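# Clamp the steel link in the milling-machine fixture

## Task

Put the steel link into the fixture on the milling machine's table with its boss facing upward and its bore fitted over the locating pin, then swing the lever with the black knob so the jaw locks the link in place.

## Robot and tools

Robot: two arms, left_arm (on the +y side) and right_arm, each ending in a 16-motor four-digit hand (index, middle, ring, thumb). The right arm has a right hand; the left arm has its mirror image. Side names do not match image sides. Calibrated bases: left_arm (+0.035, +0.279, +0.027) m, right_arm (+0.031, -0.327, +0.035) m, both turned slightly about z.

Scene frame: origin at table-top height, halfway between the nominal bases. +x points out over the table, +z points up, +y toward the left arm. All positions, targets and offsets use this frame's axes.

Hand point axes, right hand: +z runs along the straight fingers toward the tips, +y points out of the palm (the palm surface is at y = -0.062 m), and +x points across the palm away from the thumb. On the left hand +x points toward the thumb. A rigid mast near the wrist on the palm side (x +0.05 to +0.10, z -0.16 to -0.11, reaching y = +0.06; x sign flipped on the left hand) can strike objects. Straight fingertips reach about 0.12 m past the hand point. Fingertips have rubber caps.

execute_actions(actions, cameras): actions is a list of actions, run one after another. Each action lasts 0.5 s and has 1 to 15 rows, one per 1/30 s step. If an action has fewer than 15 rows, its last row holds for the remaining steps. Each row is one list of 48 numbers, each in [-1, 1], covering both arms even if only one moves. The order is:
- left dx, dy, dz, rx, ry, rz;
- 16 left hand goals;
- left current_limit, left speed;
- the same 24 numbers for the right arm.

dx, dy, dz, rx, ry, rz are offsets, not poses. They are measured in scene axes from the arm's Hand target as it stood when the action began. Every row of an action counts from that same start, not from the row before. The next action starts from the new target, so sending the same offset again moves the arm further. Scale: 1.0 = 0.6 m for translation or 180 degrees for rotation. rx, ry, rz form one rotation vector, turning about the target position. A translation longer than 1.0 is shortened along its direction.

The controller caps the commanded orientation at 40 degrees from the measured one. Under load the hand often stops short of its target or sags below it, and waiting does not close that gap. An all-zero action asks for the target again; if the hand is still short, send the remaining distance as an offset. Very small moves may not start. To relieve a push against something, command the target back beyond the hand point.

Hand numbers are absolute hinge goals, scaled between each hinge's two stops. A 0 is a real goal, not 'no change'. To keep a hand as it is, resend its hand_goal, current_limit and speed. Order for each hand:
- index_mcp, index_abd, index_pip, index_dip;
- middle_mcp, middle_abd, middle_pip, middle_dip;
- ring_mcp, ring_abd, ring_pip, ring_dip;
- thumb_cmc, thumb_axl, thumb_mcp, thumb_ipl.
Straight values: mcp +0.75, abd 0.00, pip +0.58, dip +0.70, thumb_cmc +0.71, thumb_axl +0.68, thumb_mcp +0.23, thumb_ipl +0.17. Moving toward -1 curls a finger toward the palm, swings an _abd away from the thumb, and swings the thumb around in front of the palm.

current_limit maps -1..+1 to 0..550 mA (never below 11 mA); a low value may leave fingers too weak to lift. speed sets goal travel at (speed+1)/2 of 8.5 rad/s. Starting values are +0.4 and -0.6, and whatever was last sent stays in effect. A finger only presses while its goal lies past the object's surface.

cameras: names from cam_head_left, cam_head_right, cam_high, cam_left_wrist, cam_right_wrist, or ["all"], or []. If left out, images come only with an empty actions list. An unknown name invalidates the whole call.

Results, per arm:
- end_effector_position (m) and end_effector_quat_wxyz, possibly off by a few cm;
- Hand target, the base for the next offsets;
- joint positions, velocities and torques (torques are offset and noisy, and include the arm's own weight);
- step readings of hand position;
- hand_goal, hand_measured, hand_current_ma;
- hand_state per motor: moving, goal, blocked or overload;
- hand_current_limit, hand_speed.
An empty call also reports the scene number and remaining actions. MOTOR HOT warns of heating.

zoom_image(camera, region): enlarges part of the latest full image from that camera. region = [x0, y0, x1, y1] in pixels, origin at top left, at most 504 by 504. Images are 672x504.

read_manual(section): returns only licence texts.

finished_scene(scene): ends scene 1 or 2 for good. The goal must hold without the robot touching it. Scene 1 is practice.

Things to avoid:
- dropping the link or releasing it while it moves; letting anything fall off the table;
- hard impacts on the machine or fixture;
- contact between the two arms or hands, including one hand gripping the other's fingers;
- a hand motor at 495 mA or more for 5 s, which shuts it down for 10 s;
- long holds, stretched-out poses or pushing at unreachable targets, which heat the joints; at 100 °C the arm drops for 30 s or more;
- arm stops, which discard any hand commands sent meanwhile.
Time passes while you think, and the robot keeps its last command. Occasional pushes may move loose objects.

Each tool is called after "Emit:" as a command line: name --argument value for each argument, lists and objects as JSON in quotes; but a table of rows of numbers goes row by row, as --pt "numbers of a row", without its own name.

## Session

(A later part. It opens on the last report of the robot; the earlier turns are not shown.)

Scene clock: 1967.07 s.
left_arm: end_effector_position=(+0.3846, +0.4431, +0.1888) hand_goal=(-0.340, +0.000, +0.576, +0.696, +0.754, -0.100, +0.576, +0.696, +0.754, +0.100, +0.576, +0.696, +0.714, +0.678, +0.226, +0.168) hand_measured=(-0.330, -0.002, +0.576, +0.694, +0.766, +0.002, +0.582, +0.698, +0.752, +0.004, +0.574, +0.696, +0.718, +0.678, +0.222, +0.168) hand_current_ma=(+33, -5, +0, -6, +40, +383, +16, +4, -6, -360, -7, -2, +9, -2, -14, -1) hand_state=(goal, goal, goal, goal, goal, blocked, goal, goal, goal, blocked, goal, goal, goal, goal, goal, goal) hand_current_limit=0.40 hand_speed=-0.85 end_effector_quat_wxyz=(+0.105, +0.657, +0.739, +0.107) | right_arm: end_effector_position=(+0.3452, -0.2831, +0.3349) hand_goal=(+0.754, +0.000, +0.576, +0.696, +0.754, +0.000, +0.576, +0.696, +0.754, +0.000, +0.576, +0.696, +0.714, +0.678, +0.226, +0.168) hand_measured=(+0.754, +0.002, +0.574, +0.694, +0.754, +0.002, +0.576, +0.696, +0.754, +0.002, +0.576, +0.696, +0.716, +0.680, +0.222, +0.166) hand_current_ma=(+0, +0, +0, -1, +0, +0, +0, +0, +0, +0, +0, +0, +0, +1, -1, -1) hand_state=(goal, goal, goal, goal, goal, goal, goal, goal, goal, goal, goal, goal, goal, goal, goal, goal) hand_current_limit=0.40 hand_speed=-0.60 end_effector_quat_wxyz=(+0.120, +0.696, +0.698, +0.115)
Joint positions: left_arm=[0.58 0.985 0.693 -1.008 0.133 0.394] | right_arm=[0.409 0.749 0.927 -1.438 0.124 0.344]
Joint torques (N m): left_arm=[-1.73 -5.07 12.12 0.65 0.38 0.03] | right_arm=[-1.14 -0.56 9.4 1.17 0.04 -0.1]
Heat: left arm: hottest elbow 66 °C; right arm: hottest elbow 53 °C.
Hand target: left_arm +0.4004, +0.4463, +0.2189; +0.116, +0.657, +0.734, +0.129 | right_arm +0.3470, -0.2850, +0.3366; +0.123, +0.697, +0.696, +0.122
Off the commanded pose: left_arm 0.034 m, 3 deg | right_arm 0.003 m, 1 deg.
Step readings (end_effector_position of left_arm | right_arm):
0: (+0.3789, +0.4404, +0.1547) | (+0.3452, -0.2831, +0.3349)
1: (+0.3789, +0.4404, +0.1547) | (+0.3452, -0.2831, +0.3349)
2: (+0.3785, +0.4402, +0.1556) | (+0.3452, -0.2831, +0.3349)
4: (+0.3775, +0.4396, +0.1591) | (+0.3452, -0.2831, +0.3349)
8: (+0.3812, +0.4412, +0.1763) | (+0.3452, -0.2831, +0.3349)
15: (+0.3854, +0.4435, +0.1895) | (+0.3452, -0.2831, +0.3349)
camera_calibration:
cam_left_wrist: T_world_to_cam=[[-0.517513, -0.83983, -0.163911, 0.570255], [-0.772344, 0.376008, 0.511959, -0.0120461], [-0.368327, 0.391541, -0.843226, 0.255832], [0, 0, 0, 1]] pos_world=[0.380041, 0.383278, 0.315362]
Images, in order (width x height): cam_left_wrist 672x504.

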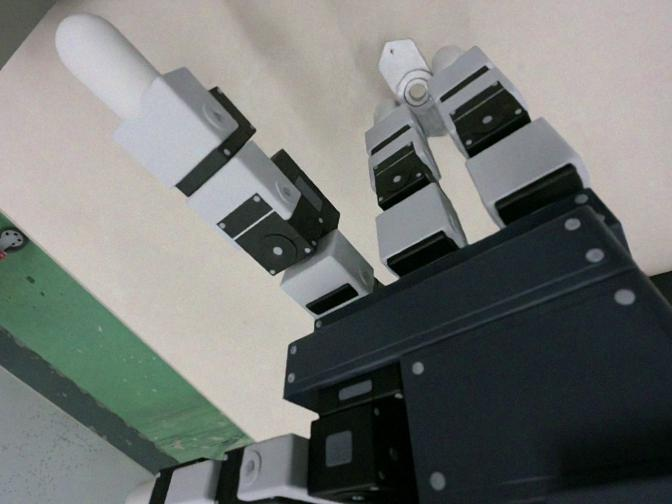

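Emit:
execute_actions --actions '[[[0.0,0.0,0.08,0,0,0,-0.34,0,0.576,0.696,0.754,-0.1,0.576,0.696,0.754,0.1,0.576,0.696,0.714,0.678,0.226,0.168,0.4,-0.85,0,0,0,0,0,0,0.754,0,0.576,0.696,0.754,0,0.576,0.696,0.754,0,0.576,0.696,0.714,0.678,0.226,0.168,0.4,-0.6]],[[0.0,0.0,0.08,0,0,0,-0.34,0,0.576,0.696,0.754,-0.1,0.576,0.696,0.754,0.1,0.576,0.696,0.714,0.678,0.226,0.168,0.4,-0.85,0,0,0,0,0,0,0.754,0,0.576,0.696,0.754,0,0.576,0.696,0.754,0,0.576,0.696,0.714,0.678,0.226,0.168,0.4,-0.6]]]' --cameras '["cam_left_wrist","cam_high"]'

Emit:
zoom_image --camera "cam_left_wrist" --region '[330, 10, 510, 150]'

Scene clock: 1977.50 s.
left_arm: end_effector_position=(+0.3892, +0.4456, +0.2841) hand_goal=(-0.340, +0.000, +0.576, +0.696, +0.754, -0.100, +0.576, +0.696, +0.754, +0.100, +0.576, +0.696, +0.714, +0.678, +0.226, +0.168) hand_measured=(-0.330, -0.002, +0.576, +0.694, +0.768, +0.002, +0.582, +0.698, +0.752, +0.004, +0.574, +0.696, +0.718, +0.678, +0.222, +0.168) hand_current_ma=(+36, -5, +1, -6, +48, +383, +19, +5, -3, -360, -6, -2, +9, -2, -14, -1) hand_state=(goal, goal, goal, goal, goal, blocked, goal, goal, goal, blocked, goal, goal, goal, goal, goal, goal) hand_current_limit=0.40 hand_speed=-0.85 end_effector_quat_wxyz=(+0.106, +0.657, +0.739, +0.108) | right_arm: end_effector_position=(+0.3452, -0.2831, +0.3349) hand_goal=(+0.754, +0.000, +0.576, +0.696, +0.754, +0.000, +0.576, +0.696, +0.754, +0.000, +0.576, +0.696, +0.714, +0.678, +0.226, +0.168) hand_measured=(+0.754, +0.002, +0.574, +0.694, +0.754, +0.002, +0.576, +0.696, +0.754, +0.002, +0.576, +0.696, +0.716, +0.680, +0.222, +0.166) hand_current_ma=(+0, +0, +0, -1, +0, +0, +0, +0, +0, +0, +0, +0, +0, +1, -1, -1) hand_state=(goal, goal, goal, goal, goal, goal, goal, goal, goal, goal, goal, goal, goal, goal, goal, goal) hand_current_limit=0.40 hand_speed=-0.60 end_effector_quat_wxyz=(+0.120, +0.696, +0.698, +0.115)
Joint positions: left_arm=[0.58 0.954 0.928 -1.272 0.133 0.394] | right_arm=[0.409 0.749 0.927 -1.438 0.124 0.344]
Joint torques (N m): left_arm=[-1.67 -4.78 12.66 0.68 0.36 0.03] | right_arm=[-1.2 -0.67 9.44 1.21 0.04 -0.11]
Heat: left arm: hottest elbow 68 °C; right arm: hottest elbow 53 °C.
Hand target: left_arm +0.4004, +0.4463, +0.3148; +0.116, +0.657, +0.734, +0.129 | right_arm +0.3470, -0.2850, +0.3366; +0.123, +0.697, +0.696, +0.122
Off the commanded pose: left_arm 0.033 m, 3 deg | right_arm 0.003 m, 1 deg.
Step readings (end_effector_position of left_arm | right_arm):
0: (+0.3846, +0.4431, +0.1888) | (+0.3452, -0.2831, +0.3349)
1: (+0.3844, +0.4429, +0.1887) | (+0.3452, -0.2831, +0.3349)
2: (+0.3838, +0.4426, +0.1896) | (+0.3452, -0.2831, +0.3349)
4: (+0.3815, +0.4411, +0.1939) | (+0.3452, -0.2831, +0.3349)
8: (+0.3839, +0.4425, +0.2169) | (+0.3452, -0.2831, +0.3349)
15: (+0.3884, +0.4451, +0.2387) | (+0.3452, -0.2831, +0.3349)
16: (+0.3878, +0.4448, +0.2382) | (+0.3452, -0.2831, +0.3349)
17: (+0.3866, +0.4441, +0.2385) | (+0.3452, -0.2831, +0.3349)
19: (+0.3833, +0.4422, +0.2424) | (+0.3452, -0.2831, +0.3349)
23: (+0.3864, +0.4440, +0.2653) | (+0.3452, -0.2831, +0.3349)
30: (+0.3904, +0.4463, +0.2850) | (+0.3452, -0.2831, +0.3349)
camera_calibration:
cam_left_wrist: T_world_to_cam=[[-0.517547, -0.839493, -0.165521, 0.590694], [-0.773033, 0.37581, 0.511064, -0.0575816], [-0.36683, 0.392453, -0.843455, 0.335955], [0, 0, 0, 1]] pos_world=[0.384438, 0.385677, 0.410563]
Images, in order (width x height): cam_high 672x504, cam_left_wrist 672x504.

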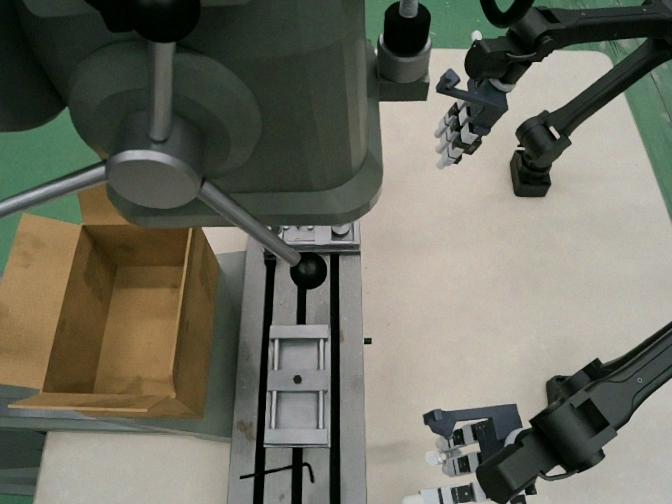

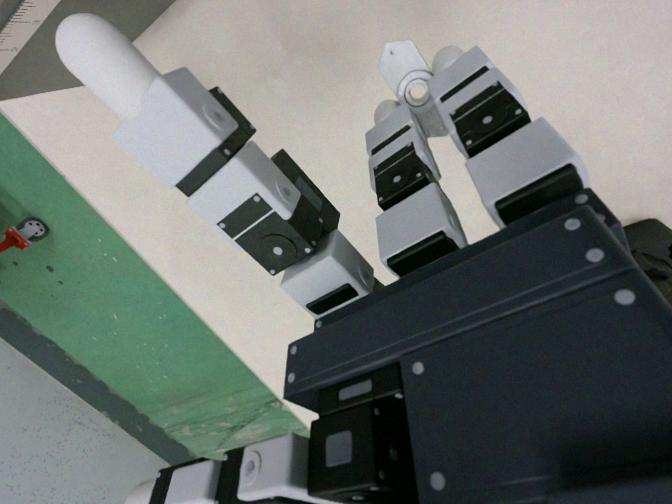

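Scaled by 2.800 from the camera's 672x504 image, which has a finer 960x720 frame.

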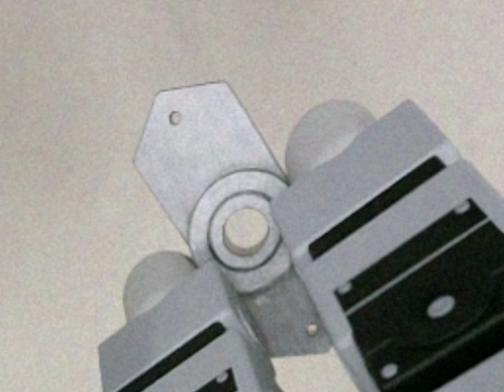

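Emit:
execute_actions --actions '[[[0.0,-0.05,0.1,0,0,0,-0.34,0,0.576,0.696,0.754,-0.1,0.576,0.696,0.754,0.1,0.576,0.696,0.714,0.678,0.226,0.168,0.4,-0.85,0,0,0,0,0,0,0.754,0,0.576,0.696,0.754,0,0.576,0.696,0.754,0,0.576,0.696,0.714,0.678,0.226,0.168,0.4,-0.6]],[[0.0,-0.08,0.1,0,0,-0.018,-0.34,0,0.576,0.696,0.754,-0.1,0.576,0.696,0.754,0.1,0.576,0.696,0.714,0.678,0.226,0.168,0.4,-0.85,0,0,0,0,0,0,0.754,0,0.576,0.696,0.754,0,0.576,0.696,0.754,0,0.576,0.696,0.714,0.678,0.226,0.168,0.4,-0.6]],[[0.0,-0.08,0.1,0,0,-0.018,-0.34,0,0.576,0.696,0.754,-0.1,0.576,0.696,0.754,0.1,0.576,0.696,0.714,0.678,0.226,0.168,0.4,-0.85,0,0,0,0,0,0,0.754,0,0.576,0.696,0.754,0,0.576,0.696,0.754,0,0.576,0.696,0.714,0.678,0.226,0.168,0.4,-0.6]]]' --cameras '["cam_left_wrist","cam_high","cam_head_right"]'

Scene clock: 1991.93 s.
left_arm: end_effector_position=(+0.3988, +0.3233, +0.4693) hand_goal=(-0.340, +0.000, +0.576, +0.696, +0.754, -0.100, +0.576, +0.696, +0.754, +0.100, +0.576, +0.696, +0.714, +0.678, +0.226, +0.168) hand_measured=(-0.330, -0.002, +0.576, +0.694, +0.768, +0.002, +0.582, +0.698, +0.754, +0.004, +0.574, +0.696, +0.718, +0.678, +0.222, +0.168) hand_current_ma=(+39, -3, +1, -6, +53, +383, +21, +6, -1, -360, -5, -2, +10, -2, -14, -1) hand_state=(goal, goal, goal, goal, goal, blocked, goal, goal, goal, blocked, goal, goal, goal, goal, goal, goal) hand_current_limit=0.40 hand_speed=-0.85 end_effector_quat_wxyz=(+0.123, +0.697, +0.696, +0.123) | right_arm: end_effector_position=(+0.3452, -0.2831, +0.3349) hand_goal=(+0.754, +0.000, +0.576, +0.696, +0.754, +0.000, +0.576, +0.696, +0.754, +0.000, +0.576, +0.696, +0.714, +0.678, +0.226, +0.168) hand_measured=(+0.754, +0.002, +0.574, +0.694, +0.754, +0.002, +0.576, +0.696, +0.754, +0.002, +0.576, +0.696, +0.716, +0.680, +0.222, +0.166) hand_current_ma=(+0, +0, +0, -1, +0, +0, +0, +0, +0, +0, +0, +0, +0, +1, -1, -1) hand_state=(goal, goal, goal, goal, goal, goal, goal, goal, goal, goal, goal, goal, goal, goal, goal, goal) hand_current_limit=0.40 hand_speed=-0.60 end_effector_quat_wxyz=(+0.120, +0.696, +0.698, +0.115)
Joint positions: left_arm=[0.15 0.95 1.403 -1.677 0.035 0.096] | right_arm=[0.409 0.749 0.927 -1.438 0.124 0.344]
Joint torques (N m): left_arm=[-1.85 -3.25 12 0.83 -0.16 -0.03] | right_arm=[-1.2 -0.73 9.39 1.22 0.03 -0.09]
Heat: left arm: hottest elbow 70 °C; right arm: hottest elbow 53 °C.
Hand target: left_arm +0.4005, +0.3202, +0.4946; +0.123, +0.698, +0.695, +0.122 | right_arm +0.3470, -0.2850, +0.3366; +0.123, +0.697, +0.696, +0.122
Off the commanded pose: left_arm 0.026 m, 0 deg | right_arm 0.003 m, 1 deg.
joint sent to its limit (left arm) — joint 4 (wrist pitch), lower limit. The joint targets still meet the commanded pose.
Step readings (end_effector_position of left_arm | right_arm):
0: (+0.3892, +0.4456, +0.2841) | (+0.3452, -0.2831, +0.3349)
1: (+0.3891, +0.4453, +0.2841) | (+0.3452, -0.2831, +0.3349)
2: (+0.3885, +0.4442, +0.2854) | (+0.3452, -0.2831, +0.3349)
4: (+0.3871, +0.4362, +0.2911) | (+0.3452, -0.2831, +0.3349)
8: (+0.3918, +0.4186, +0.3208) | (+0.3452, -0.2831, +0.3349)
15: (+0.3936, +0.4154, +0.3492) | (+0.3452, -0.2831, +0.3349)
16: (+0.3929, +0.4155, +0.3489) | (+0.3452, -0.2831, +0.3349)
17: (+0.3915, +0.4139, +0.3495) | (+0.3452, -0.2831, +0.3349)
19: (+0.3891, +0.4029, +0.3547) | (+0.3452, -0.2831, +0.3349)
23: (+0.3943, +0.3761, +0.3851) | (+0.3452, -0.2831, +0.3349)
30: (+0.3957, +0.3690, +0.4101) | (+0.3452, -0.2831, +0.3349)
31: (+0.3950, +0.3692, +0.4097) | (+0.3452, -0.2831, +0.3349)
32: (+0.3937, +0.3680, +0.4107) | (+0.3452, -0.2831, +0.3349)
34: (+0.3925, +0.3573, +0.4174) | (+0.3452, -0.2831, +0.3349)
38: (+0.3958, +0.3288, +0.4511) | (+0.3452, -0.2831, +0.3349)
45: (+0.3960, +0.3216, +0.4742) | (+0.3452, -0.2831, +0.3349)
camera_calibration:
cam_left_wrist: T_world_to_cam=[[-0.603479, -0.77041, -0.205624, 0.554346], [-0.747339, 0.456563, 0.482736, -0.121952], [-0.278024, 0.444992, -0.851284, 0.494928], [0, 0, 0, 1]] pos_world=[0.380998, 0.262514, 0.594182]
Images, in order (width x height): cam_head_right 672x504, cam_high 672x504, cam_left_wrist 672x504.

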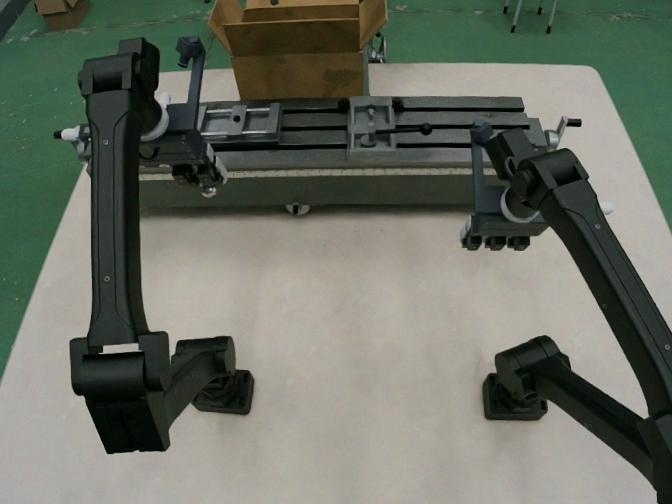

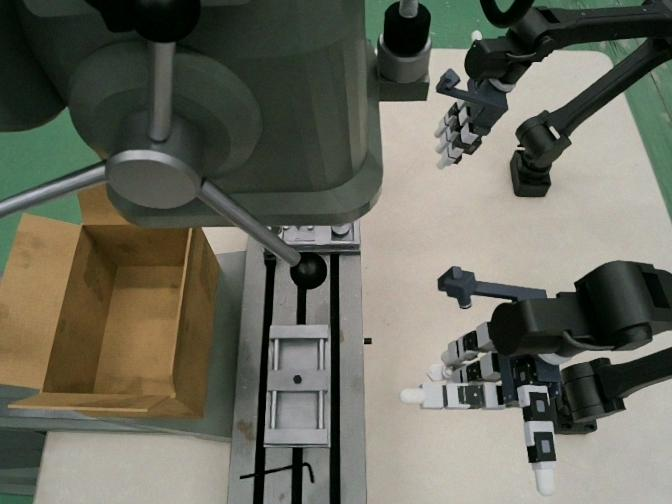

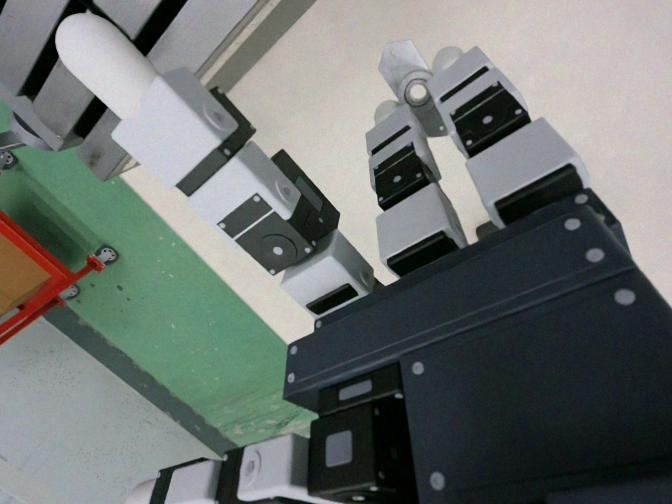

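Emit:
execute_actions --actions '[[[0.083,-0.1,0,0,0,0,-0.34,0,0.576,0.696,0.754,-0.1,0.576,0.696,0.754,0.1,0.576,0.696,0.714,0.678,0.226,0.168,0.4,-0.85,0,0,0,0,0,0,0.754,0,0.576,0.696,0.754,0,0.576,0.696,0.754,0,0.576,0.696,0.714,0.678,0.226,0.168,0.4,-0.6]],[[0.083,-0.1,0,0,0,0,-0.34,0,0.576,0.696,0.754,-0.1,0.576,0.696,0.754,0.1,0.576,0.696,0.714,0.678,0.226,0.168,0.4,-0.85,0,0,0,0,0,0,0.754,0,0.576,0.696,0.754,0,0.576,0.696,0.754,0,0.576,0.696,0.714,0.678,0.226,0.168,0.4,-0.6]],[[0.083,-0.1,0,0,0,0,-0.34,0,0.576,0.696,0.754,-0.1,0.576,0.696,0.754,0.1,0.576,0.696,0.714,0.678,0.226,0.168,0.4,-0.85,0,0,0,0,0,0,0.754,0,0.576,0.696,0.754,0,0.576,0.696,0.754,0,0.576,0.696,0.714,0.678,0.226,0.168,0.4,-0.6]]]' --cameras '["cam_left_wrist","cam_high","cam_head_right"]'

Scene clock: 2003.50 s.
left_arm: end_effector_position=(+0.5467, +0.1390, +0.4658) hand_goal=(-0.340, +0.000, +0.576, +0.696, +0.754, -0.100, +0.576, +0.696, +0.754, +0.100, +0.576, +0.696, +0.714, +0.678, +0.226, +0.168) hand_measured=(-0.328, +0.000, +0.576, +0.694, +0.770, +0.002, +0.584, +0.698, +0.752, +0.004, +0.574, +0.696, +0.718, +0.678, +0.222, +0.168) hand_current_ma=(+41, -2, +2, -6, +63, +383, +25, +8, -8, -359, -3, -2, +13, -2, -14, -1) hand_state=(goal, goal, goal, goal, goal, blocked, goal, goal, goal, blocked, goal, goal, goal, goal, goal, goal) hand_current_limit=0.40 hand_speed=-0.85 end_effector_quat_wxyz=(+0.101, +0.706, +0.692, +0.111) | right_arm: end_effector_position=(+0.3452, -0.2831, +0.3349) hand_goal=(+0.754, +0.000, +0.576, +0.696, +0.754, +0.000, +0.576, +0.696, +0.754, +0.000, +0.576, +0.696, +0.714, +0.678, +0.226, +0.168) hand_measured=(+0.754, +0.002, +0.574, +0.694, +0.754, +0.002, +0.576, +0.696, +0.754, +0.002, +0.576, +0.696, +0.716, +0.680, +0.222, +0.166) hand_current_ma=(+0, +0, +0, -1, +0, +0, +0, +0, +0, +0, +0, +0, +0, +1, -1, -1) hand_state=(goal, goal, goal, goal, goal, goal, goal, goal, goal, goal, goal, goal, goal, goal, goal, goal) hand_current_limit=0.40 hand_speed=-0.60 end_effector_quat_wxyz=(+0.120, +0.696, +0.698, +0.115)
Joint positions: left_arm=[-0.355 1.425 1.786 -1.656 -0.127 -0.367] | right_arm=[0.409 0.749 0.927 -1.438 0.124 0.344]
Joint torques (N m): left_arm=[-0.38 -11.46 12.38 0.65 -0.54 0] | right_arm=[-1.14 -0.79 9.43 1.22 0.03 -0.1]
Heat: left arm: hottest elbow 73 °C; right arm: hottest elbow 53 °C.
Hand target: left_arm +0.5500, +0.1402, +0.4948; +0.123, +0.698, +0.695, +0.122 | right_arm +0.3470, -0.2850, +0.3366; +0.123, +0.697, +0.696, +0.122
Off the commanded pose: left_arm 0.029 m, 3 deg | right_arm 0.003 m, 1 deg.
Step readings (end_effector_position of left_arm | right_arm):
0: (+0.3988, +0.3234, +0.4693) | (+0.3452, -0.2831, +0.3349)
1: (+0.3989, +0.3233, +0.4694) | (+0.3452, -0.2831, +0.3349)
2: (+0.4002, +0.3219, +0.4696) | (+0.3452, -0.2831, +0.3349)
4: (+0.4076, +0.3087, +0.4719) | (+0.3452, -0.2831, +0.3349)
8: (+0.4314, +0.2624, +0.4710) | (+0.3452, -0.2831, +0.3349)
15: (+0.4490, +0.2586, +0.4563) | (+0.3452, -0.2831, +0.3349)
16: (+0.4491, +0.2589, +0.4567) | (+0.3452, -0.2831, +0.3349)
17: (+0.4504, +0.2575, +0.4583) | (+0.3452, -0.2831, +0.3349)
19: (+0.4562, +0.2494, +0.4658) | (+0.3452, -0.2831, +0.3349)
23: (+0.4759, +0.2100, +0.4744) | (+0.3452, -0.2831, +0.3349)
30: (+0.4939, +0.1987, +0.4566) | (+0.3452, -0.2831, +0.3349)
31: (+0.4947, +0.1989, +0.4560) | (+0.3452, -0.2831, +0.3349)
32: (+0.4966, +0.1973, +0.4567) | (+0.3452, -0.2831, +0.3349)
34: (+0.5048, +0.1909, +0.4642) | (+0.3452, -0.2831, +0.3349)
38: (+0.5266, +0.1568, +0.4751) | (+0.3452, -0.2831, +0.3349)
45: (+0.5443, +0.1390, +0.4593) | (+0.3452, -0.2831, +0.3349)
camera_calibration:
cam_left_wrist: T_world_to_cam=[[-0.624611, -0.757679, -0.189167, 0.503002], [-0.716157, 0.459144, 0.525648, 0.0370559], [-0.311417, 0.463799, -0.829403, 0.620563], [0, 0, 0, 1]] pos_world=[0.533972, 0.0762835, 0.59037]
Images, in order (width x height): cam_head_right 672x504, cam_high 672x504, cam_left_wrist 672x504.

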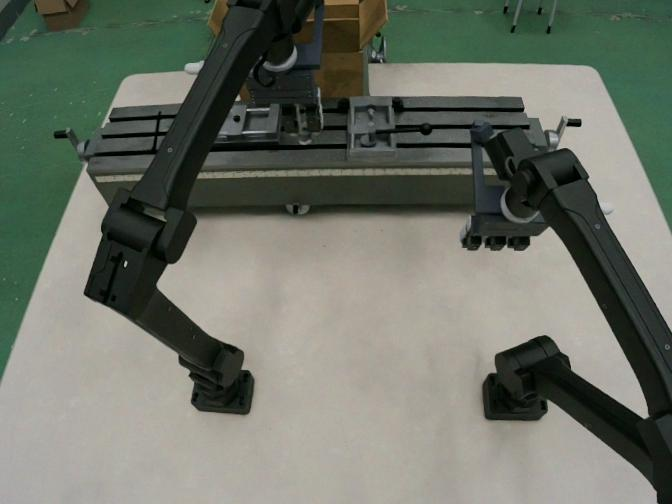

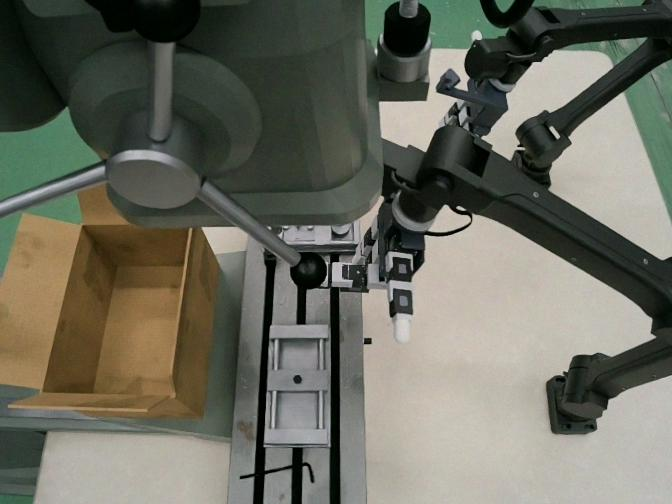

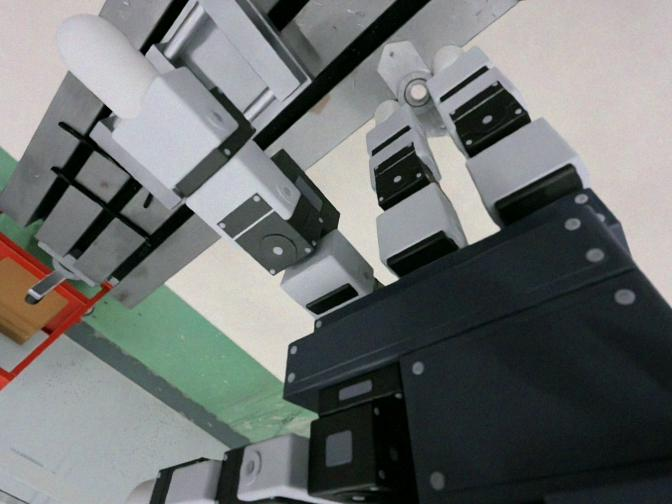

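Emit:
execute_actions --actions '[[[0.08,-0.11,0,0,0,0,-0.34,0,0.576,0.696,0.754,-0.1,0.576,0.696,0.754,0.1,0.576,0.696,0.714,0.678,0.226,0.168,0.4,-0.85,0,0,0,0,0,0,0.754,0,0.576,0.696,0.754,0,0.576,0.696,0.754,0,0.576,0.696,0.714,0.678,0.226,0.168,0.4,-0.6]],[[0.08,-0.11,0,0,0,0,-0.34,0,0.576,0.696,0.754,-0.1,0.576,0.696,0.754,0.1,0.576,0.696,0.714,0.678,0.226,0.168,0.4,-0.85,0,0,0,0,0,0,0.754,0,0.576,0.696,0.754,0,0.576,0.696,0.754,0,0.576,0.696,0.714,0.678,0.226,0.168,0.4,-0.6]]]' --cameras '["cam_left_wrist","cam_high","cam_head_right"]'

Emit:
zoom_image --camera "cam_left_wrist" --region '[300, 0, 560, 195]'

Scene clock: 2016.47 s.
left_arm: end_effector_position=(+0.6422, +0.0081, +0.4681) hand_goal=(-0.340, +0.000, +0.576, +0.696, +0.754, -0.100, +0.576, +0.696, +0.754, +0.100, +0.576, +0.696, +0.714, +0.678, +0.226, +0.168) hand_measured=(-0.328, +0.000, +0.576, +0.694, +0.772, +0.002, +0.586, +0.700, +0.750, +0.004, +0.574, +0.696, +0.718, +0.678, +0.222, +0.168) hand_current_ma=(+43, -1, +2, -6, +65, +383, +32, +11, -9, -359, -4, -1, +13, -2, -14, -1) hand_state=(goal, goal, goal, goal, goal, blocked, goal, goal, goal, blocked, goal, goal, goal, goal, goal, goal) hand_current_limit=0.40 hand_speed=-0.85 end_effector_quat_wxyz=(+0.131, +0.706, +0.684, +0.127) | right_arm: end_effector_position=(+0.3452, -0.2831, +0.3349) hand_goal=(+0.754, +0.000, +0.576, +0.696, +0.754, +0.000, +0.576, +0.696, +0.754, +0.000, +0.576, +0.696, +0.714, +0.678, +0.226, +0.168) hand_measured=(+0.754, +0.002, +0.574, +0.694, +0.754, +0.002, +0.576, +0.696, +0.754, +0.002, +0.576, +0.696, +0.716, +0.680, +0.222, +0.166) hand_current_ma=(+0, +0, +0, -1, +0, +0, +0, +0, +0, +0, +0, +0, +0, +1, -1, -1) hand_state=(goal, goal, goal, goal, goal, goal, goal, goal, goal, goal, goal, goal, goal, goal, goal, goal) hand_current_limit=0.40 hand_speed=-0.60 end_effector_quat_wxyz=(+0.120, +0.696, +0.698, +0.115)
Joint positions: left_arm=[-0.506 1.809 2.241 -1.682 -0.181 -0.495] | right_arm=[0.409 0.749 0.927 -1.438 0.124 0.344]
Joint torques (N m): left_arm=[-0.56 -17.2 12.21 0.88 -0.64 -0.01] | right_arm=[-1.32 -0.67 9.43 1.24 0.03 -0.11]
Heat: left arm: hottest elbow 74 °C; right arm: hottest elbow 53 °C.
Hand target: left_arm +0.6458, +0.0082, +0.4948; +0.123, +0.698, +0.695, +0.122 | right_arm +0.3470, -0.2850, +0.3366; +0.123, +0.697, +0.696, +0.122
Off the commanded pose: left_arm 0.027 m, 2 deg | right_arm 0.003 m, 1 deg.
joint sent to its limit (left arm) — joint 4 (wrist pitch), lower limit. The joint targets are off in orientation, not in position.
Step readings (end_effector_position of left_arm | right_arm):
0: (+0.5467, +0.1390, +0.4658) | (+0.3452, -0.2831, +0.3349)
1: (+0.5467, +0.1391, +0.4662) | (+0.3452, -0.2831, +0.3349)
2: (+0.5479, +0.1373, +0.4671) | (+0.3452, -0.2831, +0.3349)
4: (+0.5563, +0.1308, +0.4745) | (+0.3452, -0.2831, +0.3349)
8: (+0.5779, +0.0964, +0.4827) | (+0.3452, -0.2831, +0.3349)
15: (+0.5947, +0.0711, +0.4588) | (+0.3452, -0.2831, +0.3349)
16: (+0.5954, +0.0710, +0.4574) | (+0.3452, -0.2831, +0.3349)
17: (+0.5974, +0.0694, +0.4575) | (+0.3452, -0.2831, +0.3349)
19: (+0.6089, +0.0623, +0.4669) | (+0.3452, -0.2831, +0.3349)
23: (+0.6294, +0.0339, +0.4811) | (+0.3452, -0.2831, +0.3349)
30: (+0.6398, +0.0087, +0.4652) | (+0.3452, -0.2831, +0.3349)
camera_calibration:
cam_left_wrist: T_world_to_cam=[[-0.622284, -0.75224, -0.216558, 0.475242], [-0.741676, 0.478108, 0.470457, 0.206437], [-0.250359, 0.453374, -0.855437, 0.685953], [0, 0, 0, 1]] pos_world=[0.620579, -0.0521958, 0.592587]
Images, in order (width x height): cam_head_right 672x504, cam_high 672x504, cam_left_wrist 672x504.

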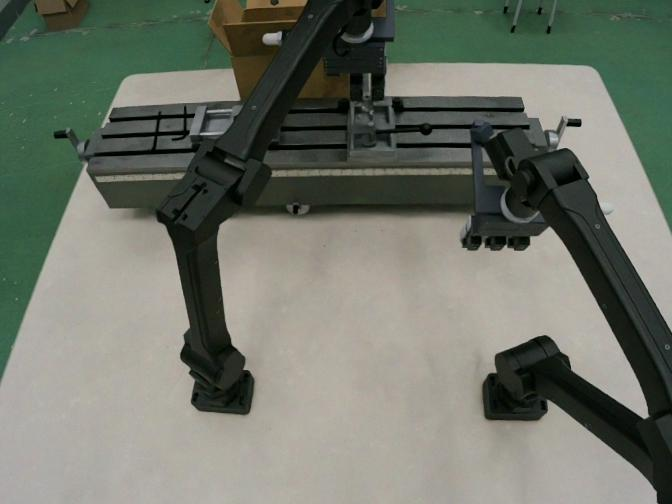

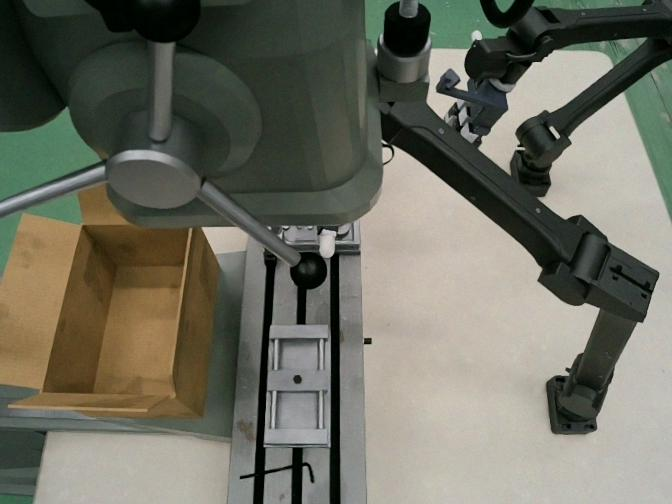

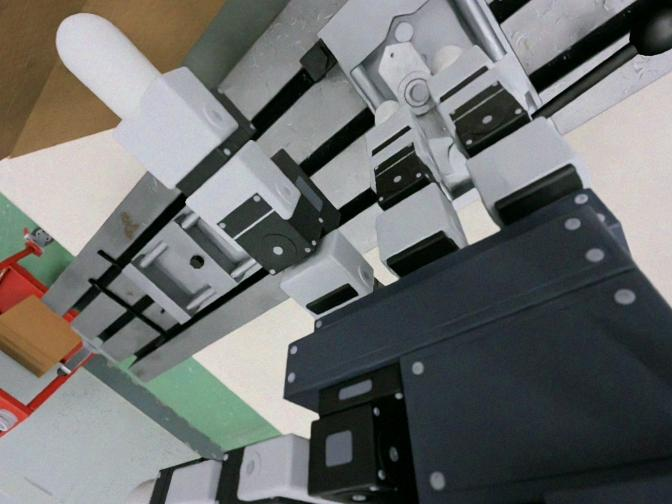

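Scaled by 1.938 from the camera's 672x504 image, which has a finer 960x720 frame.

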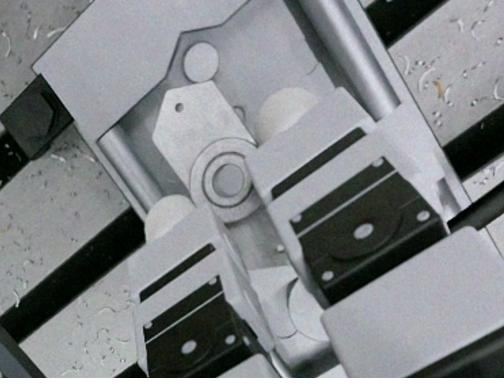

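Emit:
execute_actions --actions '[[[0.012,-0.017,-0.08,0,0,0,-0.34,0,0.576,0.696,0.754,-0.1,0.576,0.696,0.754,0.1,0.576,0.696,0.714,0.678,0.226,0.168,0.4,-0.85,0,0,0,0,0,0,0.754,0,0.576,0.696,0.754,0,0.576,0.696,0.754,0,0.576,0.696,0.714,0.678,0.226,0.168,0.4,-0.6]]]' --cameras '["cam_left_wrist","cam_high","cam_head_right"]'

Emit:
zoom_image --camera "cam_left_wrist" --region '[300, 0, 560, 195]'

Emit:
zoom_image --camera "cam_head_right" --region '[320, 50, 460, 170]'

Scene clock: 2049.10 s.
left_arm: end_effector_position=(+0.6508, +0.0047, +0.4449) hand_goal=(-0.340, +0.000, +0.576, +0.696, +0.754, -0.100, +0.576, +0.696, +0.754, +0.100, +0.576, +0.696, +0.714, +0.678, +0.226, +0.168) hand_measured=(-0.328, +0.000, +0.576, +0.694, +0.772, +0.002, +0.586, +0.700, +0.752, +0.004, +0.574, +0.696, +0.718, +0.678, +0.222, +0.168) hand_current_ma=(+43, -1, +2, -6, +65, +383, +32, +11, -9, -359, -4, -1, +13, -2, -14, -1) hand_state=(goal, goal, goal, goal, goal, blocked, goal, goal, goal, blocked, goal, goal, goal, goal, goal, goal) hand_current_limit=0.40 hand_speed=-0.85 end_effector_quat_wxyz=(+0.115, +0.700, +0.694, +0.121) | right_arm: end_effector_position=(+0.3452, -0.2831, +0.3349) hand_goal=(+0.754, +0.000, +0.576, +0.696, +0.754, +0.000, +0.576, +0.696, +0.754, +0.000, +0.576, +0.696, +0.714, +0.678, +0.226, +0.168) hand_measured=(+0.754, +0.002, +0.574, +0.694, +0.754, +0.002, +0.576, +0.696, +0.754, +0.002, +0.576, +0.696, +0.716, +0.680, +0.222, +0.166) hand_current_ma=(+0, +0, +0, -1, +0, +0, +0, +0, +0, +0, +0, +0, +0, +1, -1, -1) hand_state=(goal, goal, goal, goal, goal, goal, goal, goal, goal, goal, goal, goal, goal, goal, goal, goal) hand_current_limit=0.40 hand_speed=-0.60 end_effector_quat_wxyz=(+0.120, +0.696, +0.698, +0.115)
Joint positions: left_arm=[-0.506 1.844 2.241 -1.682 -0.181 -0.521] | right_arm=[0.409 0.749 0.927 -1.438 0.124 0.344]
Joint torques (N m): left_arm=[-1.32 -17.55 8.75 1.28 -0.42 -0.02] | right_arm=[-1.2 -0.73 9.43 1.22 0.03 -0.11]
Heat: left arm: hottest elbow 73 °C; right arm: hottest elbow 53 °C.
Hand target: left_arm +0.6531, -0.0021, +0.4467; +0.123, +0.698, +0.695, +0.122 | right_arm +0.3470, -0.2850, +0.3366; +0.123, +0.697, +0.696, +0.122
Off the commanded pose: left_arm 0.007 m, 1 deg | right_arm 0.003 m, 1 deg.
Step readings (end_effector_position of left_arm | right_arm):
0: (+0.6422, +0.0081, +0.4681) | (+0.3452, -0.2831, +0.3349)
1: (+0.6422, +0.0081, +0.4681) | (+0.3452, -0.2831, +0.3349)
2: (+0.6423, +0.0082, +0.4678) | (+0.3452, -0.2831, +0.3349)
4: (+0.6427, +0.0083, +0.4665) | (+0.3452, -0.2831, +0.3349)
8: (+0.6450, +0.0076, +0.4604) | (+0.3452, -0.2831, +0.3349)
15: (+0.6503, +0.0049, +0.4464) | (+0.3452, -0.2831, +0.3349)
camera_calibration:
cam_left_wrist: T_world_to_cam=[[-0.609757, -0.765573, -0.20517, 0.459792], [-0.73855, 0.454871, 0.497632, 0.211274], [-0.287647, 0.454963, -0.842774, 0.688418], [0, 0, 0, 1]] pos_world=[0.63442, -0.0573029, 0.56938]
Images, in order (width x height): cam_head_right 672x504, cam_high 672x504, cam_left_wrist 672x504.

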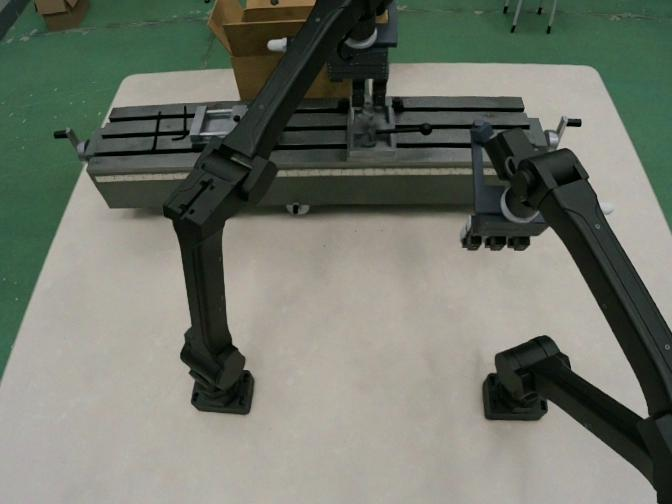

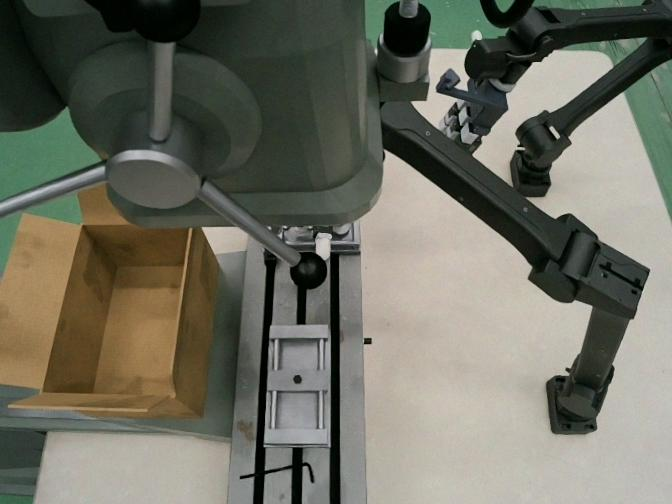

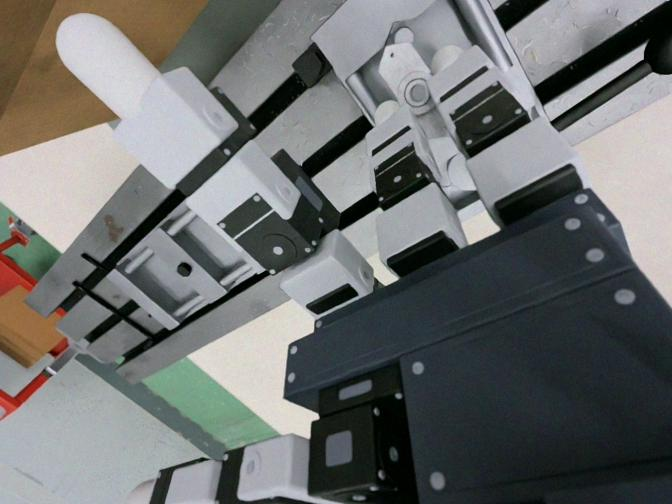

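Scaled by 1.938 from the camera's 672x504 image, which has a finer 960x720 frame.

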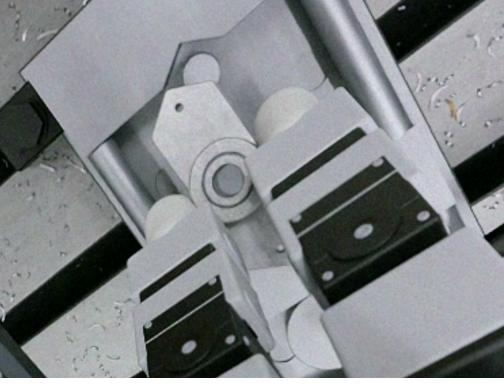

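Scaled by 3.600 from the camera's 672x504 image, which has a finer 960x720 frame.

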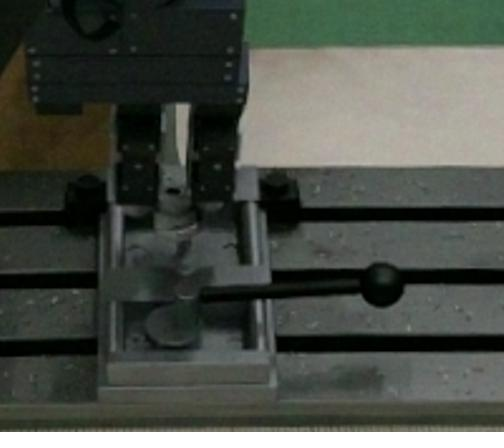

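Emit:
execute_actions --actions '[[[0.015,-0.015,-0.008,0,0,0,-0.34,0,0.576,0.696,0.754,-0.1,0.576,0.696,0.754,0.1,0.576,0.696,0.714,0.678,0.226,0.168,0.4,-0.85,0,0,0,0,0,0,0.754,0,0.576,0.696,0.754,0,0.576,0.696,0.754,0,0.576,0.696,0.714,0.678,0.226,0.168,0.4,-0.6]]]' --cameras '["cam_left_wrist","cam_head_right","cam_head_left"]'

Emit:
zoom_image --camera "cam_left_wrist" --region '[340, 0, 500, 120]'

Emit:
zoom_image --camera "cam_head_right" --region '[340, 70, 420, 130]'

Scene clock: 2072.47 s.
left_arm: end_effector_position=(+0.6573, -0.0008, +0.4248) hand_goal=(-0.340, +0.000, +0.576, +0.696, +0.754, -0.100, +0.576, +0.696, +0.754, +0.100, +0.576, +0.696, +0.714, +0.678, +0.226, +0.168) hand_measured=(-0.328, +0.000, +0.576, +0.694, +0.772, +0.002, +0.586, +0.700, +0.750, +0.004, +0.574, +0.696, +0.718, +0.678, +0.222, +0.168) hand_current_ma=(+43, -1, +2, -6, +65, +383, +32, +11, -11, -357, -5, -1, +13, -2, -14, -1) hand_state=(goal, goal, goal, goal, goal, blocked, goal, goal, goal, blocked, goal, goal, goal, goal, goal, goal) hand_current_limit=0.40 hand_speed=-0.85 end_effector_quat_wxyz=(+0.101, +0.702, +0.696, +0.117) | right_arm: end_effector_position=(+0.3452, -0.2831, +0.3349) hand_goal=(+0.754, +0.000, +0.576, +0.696, +0.754, +0.000, +0.576, +0.696, +0.754, +0.000, +0.576, +0.696, +0.714, +0.678, +0.226, +0.168) hand_measured=(+0.754, +0.002, +0.574, +0.694, +0.754, +0.002, +0.576, +0.696, +0.754, +0.002, +0.576, +0.696, +0.716, +0.680, +0.222, +0.166) hand_current_ma=(+0, +0, +0, -1, +0, +0, +0, +0, +0, +0, +0, +0, +0, +1, -1, -1) hand_state=(goal, goal, goal, goal, goal, goal, goal, goal, goal, goal, goal, goal, goal, goal, goal, goal) hand_current_limit=0.40 hand_speed=-0.60 end_effector_quat_wxyz=(+0.120, +0.696, +0.698, +0.115)
Joint positions: left_arm=[-0.508 1.875 2.241 -1.682 -0.181 -0.526] | right_arm=[0.409 0.749 0.927 -1.438 0.124 0.344]
Joint torques (N m): left_arm=[-1.49 -17.2 11.64 1.14 -0.48 -0.01] | right_arm=[-1.26 -0.73 9.4 1.24 0.04 -0.1]
Heat: left arm: hottest elbow 71 °C; right arm: hottest elbow 53 °C.
Hand target: left_arm +0.6621, -0.0111, +0.4418; +0.123, +0.698, +0.695, +0.122 | right_arm +0.3470, -0.2850, +0.3366; +0.123, +0.697, +0.696, +0.122
Off the commanded pose: left_arm 0.021 m, 3 deg | right_arm 0.003 m, 1 deg.
Step readings (end_effector_position of left_arm | right_arm):
0: (+0.6508, +0.0048, +0.4449) | (+0.3452, -0.2831, +0.3349)
1: (+0.6508, +0.0048, +0.4449) | (+0.3452, -0.2831, +0.3349)
2: (+0.6509, +0.0047, +0.4446) | (+0.3452, -0.2831, +0.3349)
4: (+0.6513, +0.0042, +0.4431) | (+0.3452, -0.2831, +0.3349)
8: (+0.6535, +0.0018, +0.4360) | (+0.3452, -0.2831, +0.3349)
15: (+0.6573, -0.0008, +0.4248) | (+0.3452, -0.2831, +0.3349)
camera_calibration:
cam_left_wrist: T_world_to_cam=[[-0.613249, -0.764051, -0.200377, 0.455738], [-0.726237, 0.445619, 0.523454, 0.209496], [-0.310654, 0.466529, -0.828157, 0.684793], [0, 0, 0, 1]] pos_world=[0.644358, -0.0646238, 0.548774]
Images, in order (width x height): cam_head_left 672x504, cam_head_right 672x504, cam_left_wrist 672x504.

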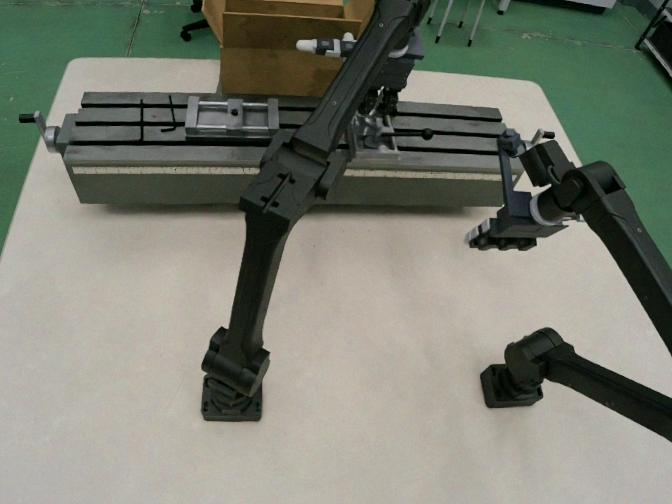

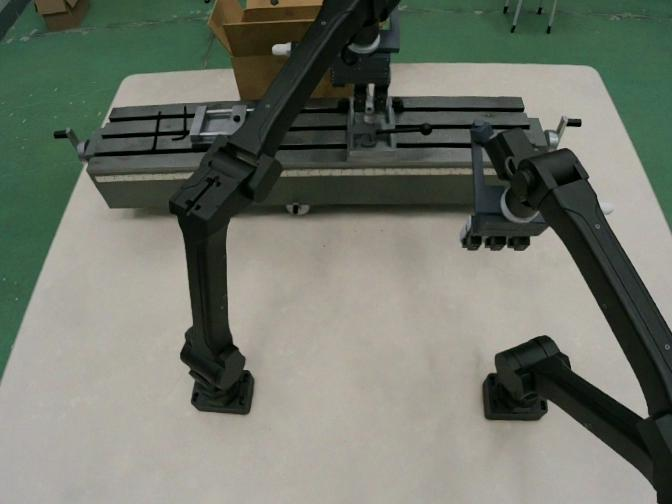

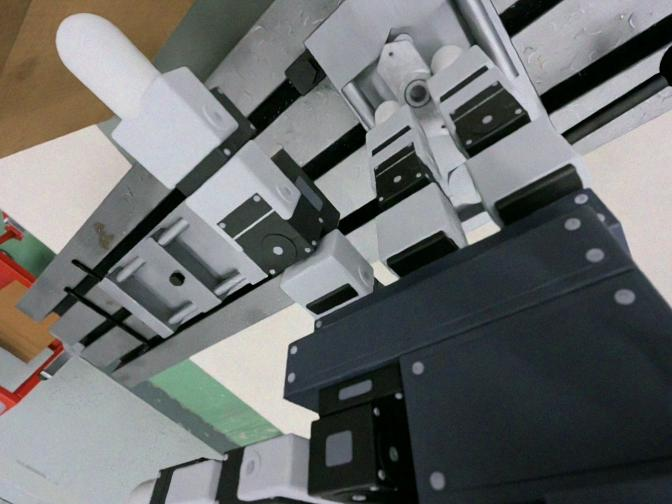

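Scaled by 3.150 from the camera's 672x504 image, which has a finer 960x720 frame.

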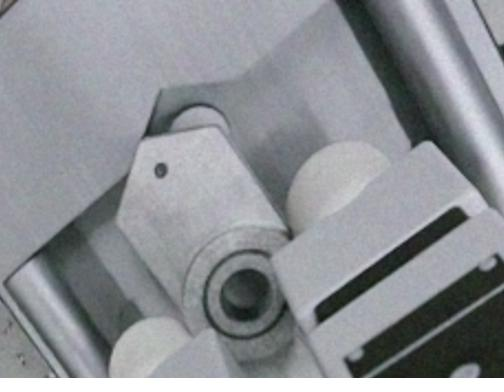

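Scaled by 6.300 from the camera's 672x504 image, which has a finer 960x720 frame.

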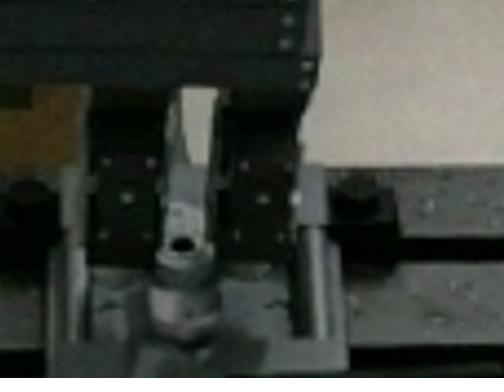

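Emit:
zoom_image --camera "cam_left_wrist" --region '[390, 65, 450, 115]'

Emit:
zoom_image --camera "cam_head_left" --region '[330, 80, 440, 165]'

Scaled by 8.400 from the camera's 672x504 image, which has a finer 960x720 frame.

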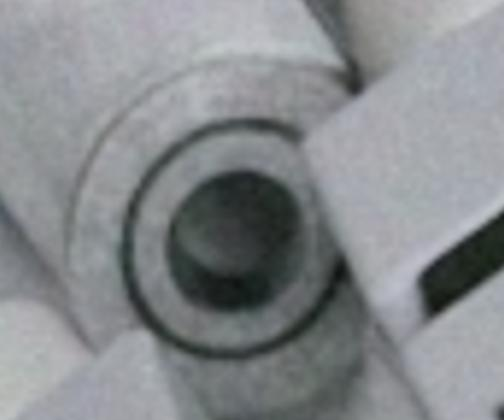

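Scaled by 4.582 from the camera's 672x504 image, which has a finer 960x720 frame.

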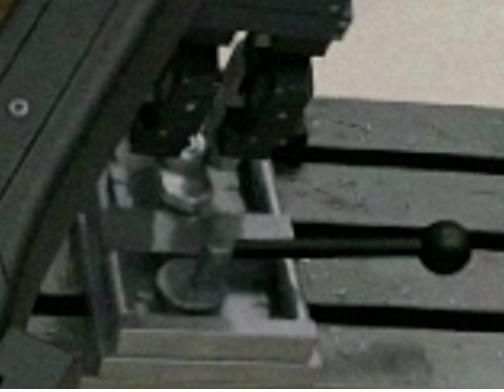

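Emit:
execute_actions --actions '[[[0.003,-0.011,0.04,0,0,0,-0.34,0,0.576,0.696,0.754,-0.1,0.576,0.696,0.754,0.1,0.576,0.696,0.714,0.678,0.226,0.168,0.4,-0.85,0,0,0,0,0,0,0.754,0,0.576,0.696,0.754,0,0.576,0.696,0.754,0,0.576,0.696,0.714,0.678,0.226,0.168,0.4,-0.6]]]' --cameras '["cam_left_wrist"]'

Emit:
zoom_image --camera "cam_left_wrist" --region '[340, 0, 500, 120]'

Scene clock: 2111.23 s.
left_arm: end_effector_position=(+0.6603, -0.0072, +0.4479) hand_goal=(-0.340, +0.000, +0.576, +0.696, +0.754, -0.100, +0.576, +0.696, +0.754, +0.100, +0.576, +0.696, +0.714, +0.678, +0.226, +0.168) hand_measured=(-0.328, +0.000, +0.576, +0.694, +0.772, +0.002, +0.586, +0.700, +0.750, +0.004, +0.574, +0.696, +0.718, +0.678, +0.222, +0.168) hand_current_ma=(+43, -1, +2, -6, +65, +383, +32, +11, -11, -357, -5, -1, +13, -2, -14, -1) hand_state=(goal, goal, goal, goal, goal, blocked, goal, goal, goal, blocked, goal, goal, goal, goal, goal, goal) hand_current_limit=0.40 hand_speed=-0.85 end_effector_quat_wxyz=(+0.125, +0.699, +0.693, +0.124) | right_arm: end_effector_position=(+0.3452, -0.2831, +0.3349) hand_goal=(+0.754, +0.000, +0.576, +0.696, +0.754, +0.000, +0.576, +0.696, +0.754, +0.000, +0.576, +0.696, +0.714, +0.678, +0.226, +0.168) hand_measured=(+0.754, +0.002, +0.574, +0.694, +0.754, +0.002, +0.576, +0.696, +0.754, +0.002, +0.576, +0.696, +0.716, +0.680, +0.222, +0.166) hand_current_ma=(+0, +0, +0, -1, +0, +0, +0, +0, +0, +0, +0, +0, +0, +1, -1, -1) hand_state=(goal, goal, goal, goal, goal, goal, goal, goal, goal, goal, goal, goal, goal, goal, goal, goal) hand_current_limit=0.40 hand_speed=-0.60 end_effector_quat_wxyz=(+0.120, +0.696, +0.698, +0.115)
Joint positions: left_arm=[-0.515 1.882 2.298 -1.682 -0.185 -0.527] | right_arm=[0.409 0.749 0.927 -1.438 0.124 0.344]
Joint torques (N m): left_arm=[-1.73 -16.97 12.25 0.84 -0.66 0.05] | right_arm=[-1.14 -0.73 9.4 1.22 0.03 -0.1]
Heat: left arm: hottest elbow 72 °C; right arm: hottest elbow 53 °C.
Hand target: left_arm +0.6639, -0.0174, +0.4660; +0.123, +0.697, +0.695, +0.122 | right_arm +0.3470, -0.2850, +0.3366; +0.123, +0.697, +0.696, +0.122
Off the commanded pose: left_arm 0.021 m, 0 deg | right_arm 0.003 m, 1 deg.
joint sent to its limit (left arm) — joint 4 (wrist pitch), lower limit. The joint targets are off in orientation, not in position.
Step readings (end_effector_position of left_arm | right_arm):
0: (+0.6573, -0.0008, +0.4248) | (+0.3452, -0.2831, +0.3349)
1: (+0.6573, -0.0008, +0.4248) | (+0.3452, -0.2831, +0.3349)
2: (+0.6574, -0.0009, +0.4255) | (+0.3452, -0.2831, +0.3349)
4: (+0.6585, -0.0018, +0.4285) | (+0.3452, -0.2831, +0.3349)
8: (+0.6601, -0.0046, +0.4386) | (+0.3452, -0.2831, +0.3349)
15: (+0.6601, -0.0072, +0.4483) | (+0.3452, -0.2831, +0.3349)
camera_calibration:
cam_left_wrist: T_world_to_cam=[[-0.608079, -0.765843, -0.209104, 0.457738], [-0.746199, 0.461472, 0.479823, 0.235319], [-0.270973, 0.447803, -0.852083, 0.692163], [0, 0, 0, 1]] pos_world=[0.641493, -0.0679898, 0.572584]
Images, in order (width x height): cam_left_wrist 672x504.

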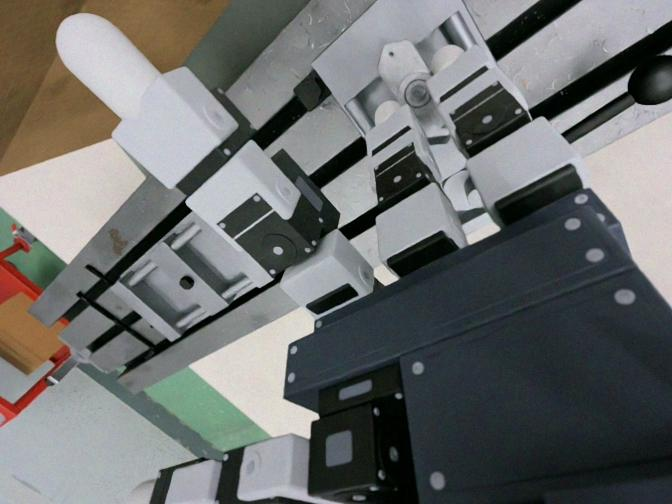

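Scaled by 3.150 from the camera's 672x504 image, which has a finer 960x720 frame.

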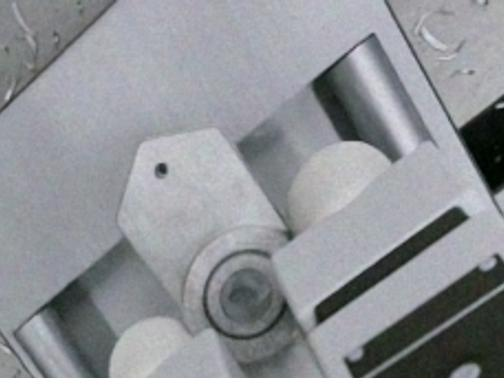

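Emit:
zoom_image --camera "cam_left_wrist" --region '[390, 65, 450, 115]'

Scaled by 8.400 from the camera's 672x504 image, which has a finer 960x720 frame.

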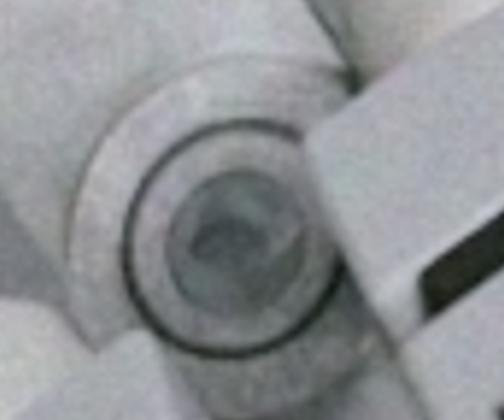

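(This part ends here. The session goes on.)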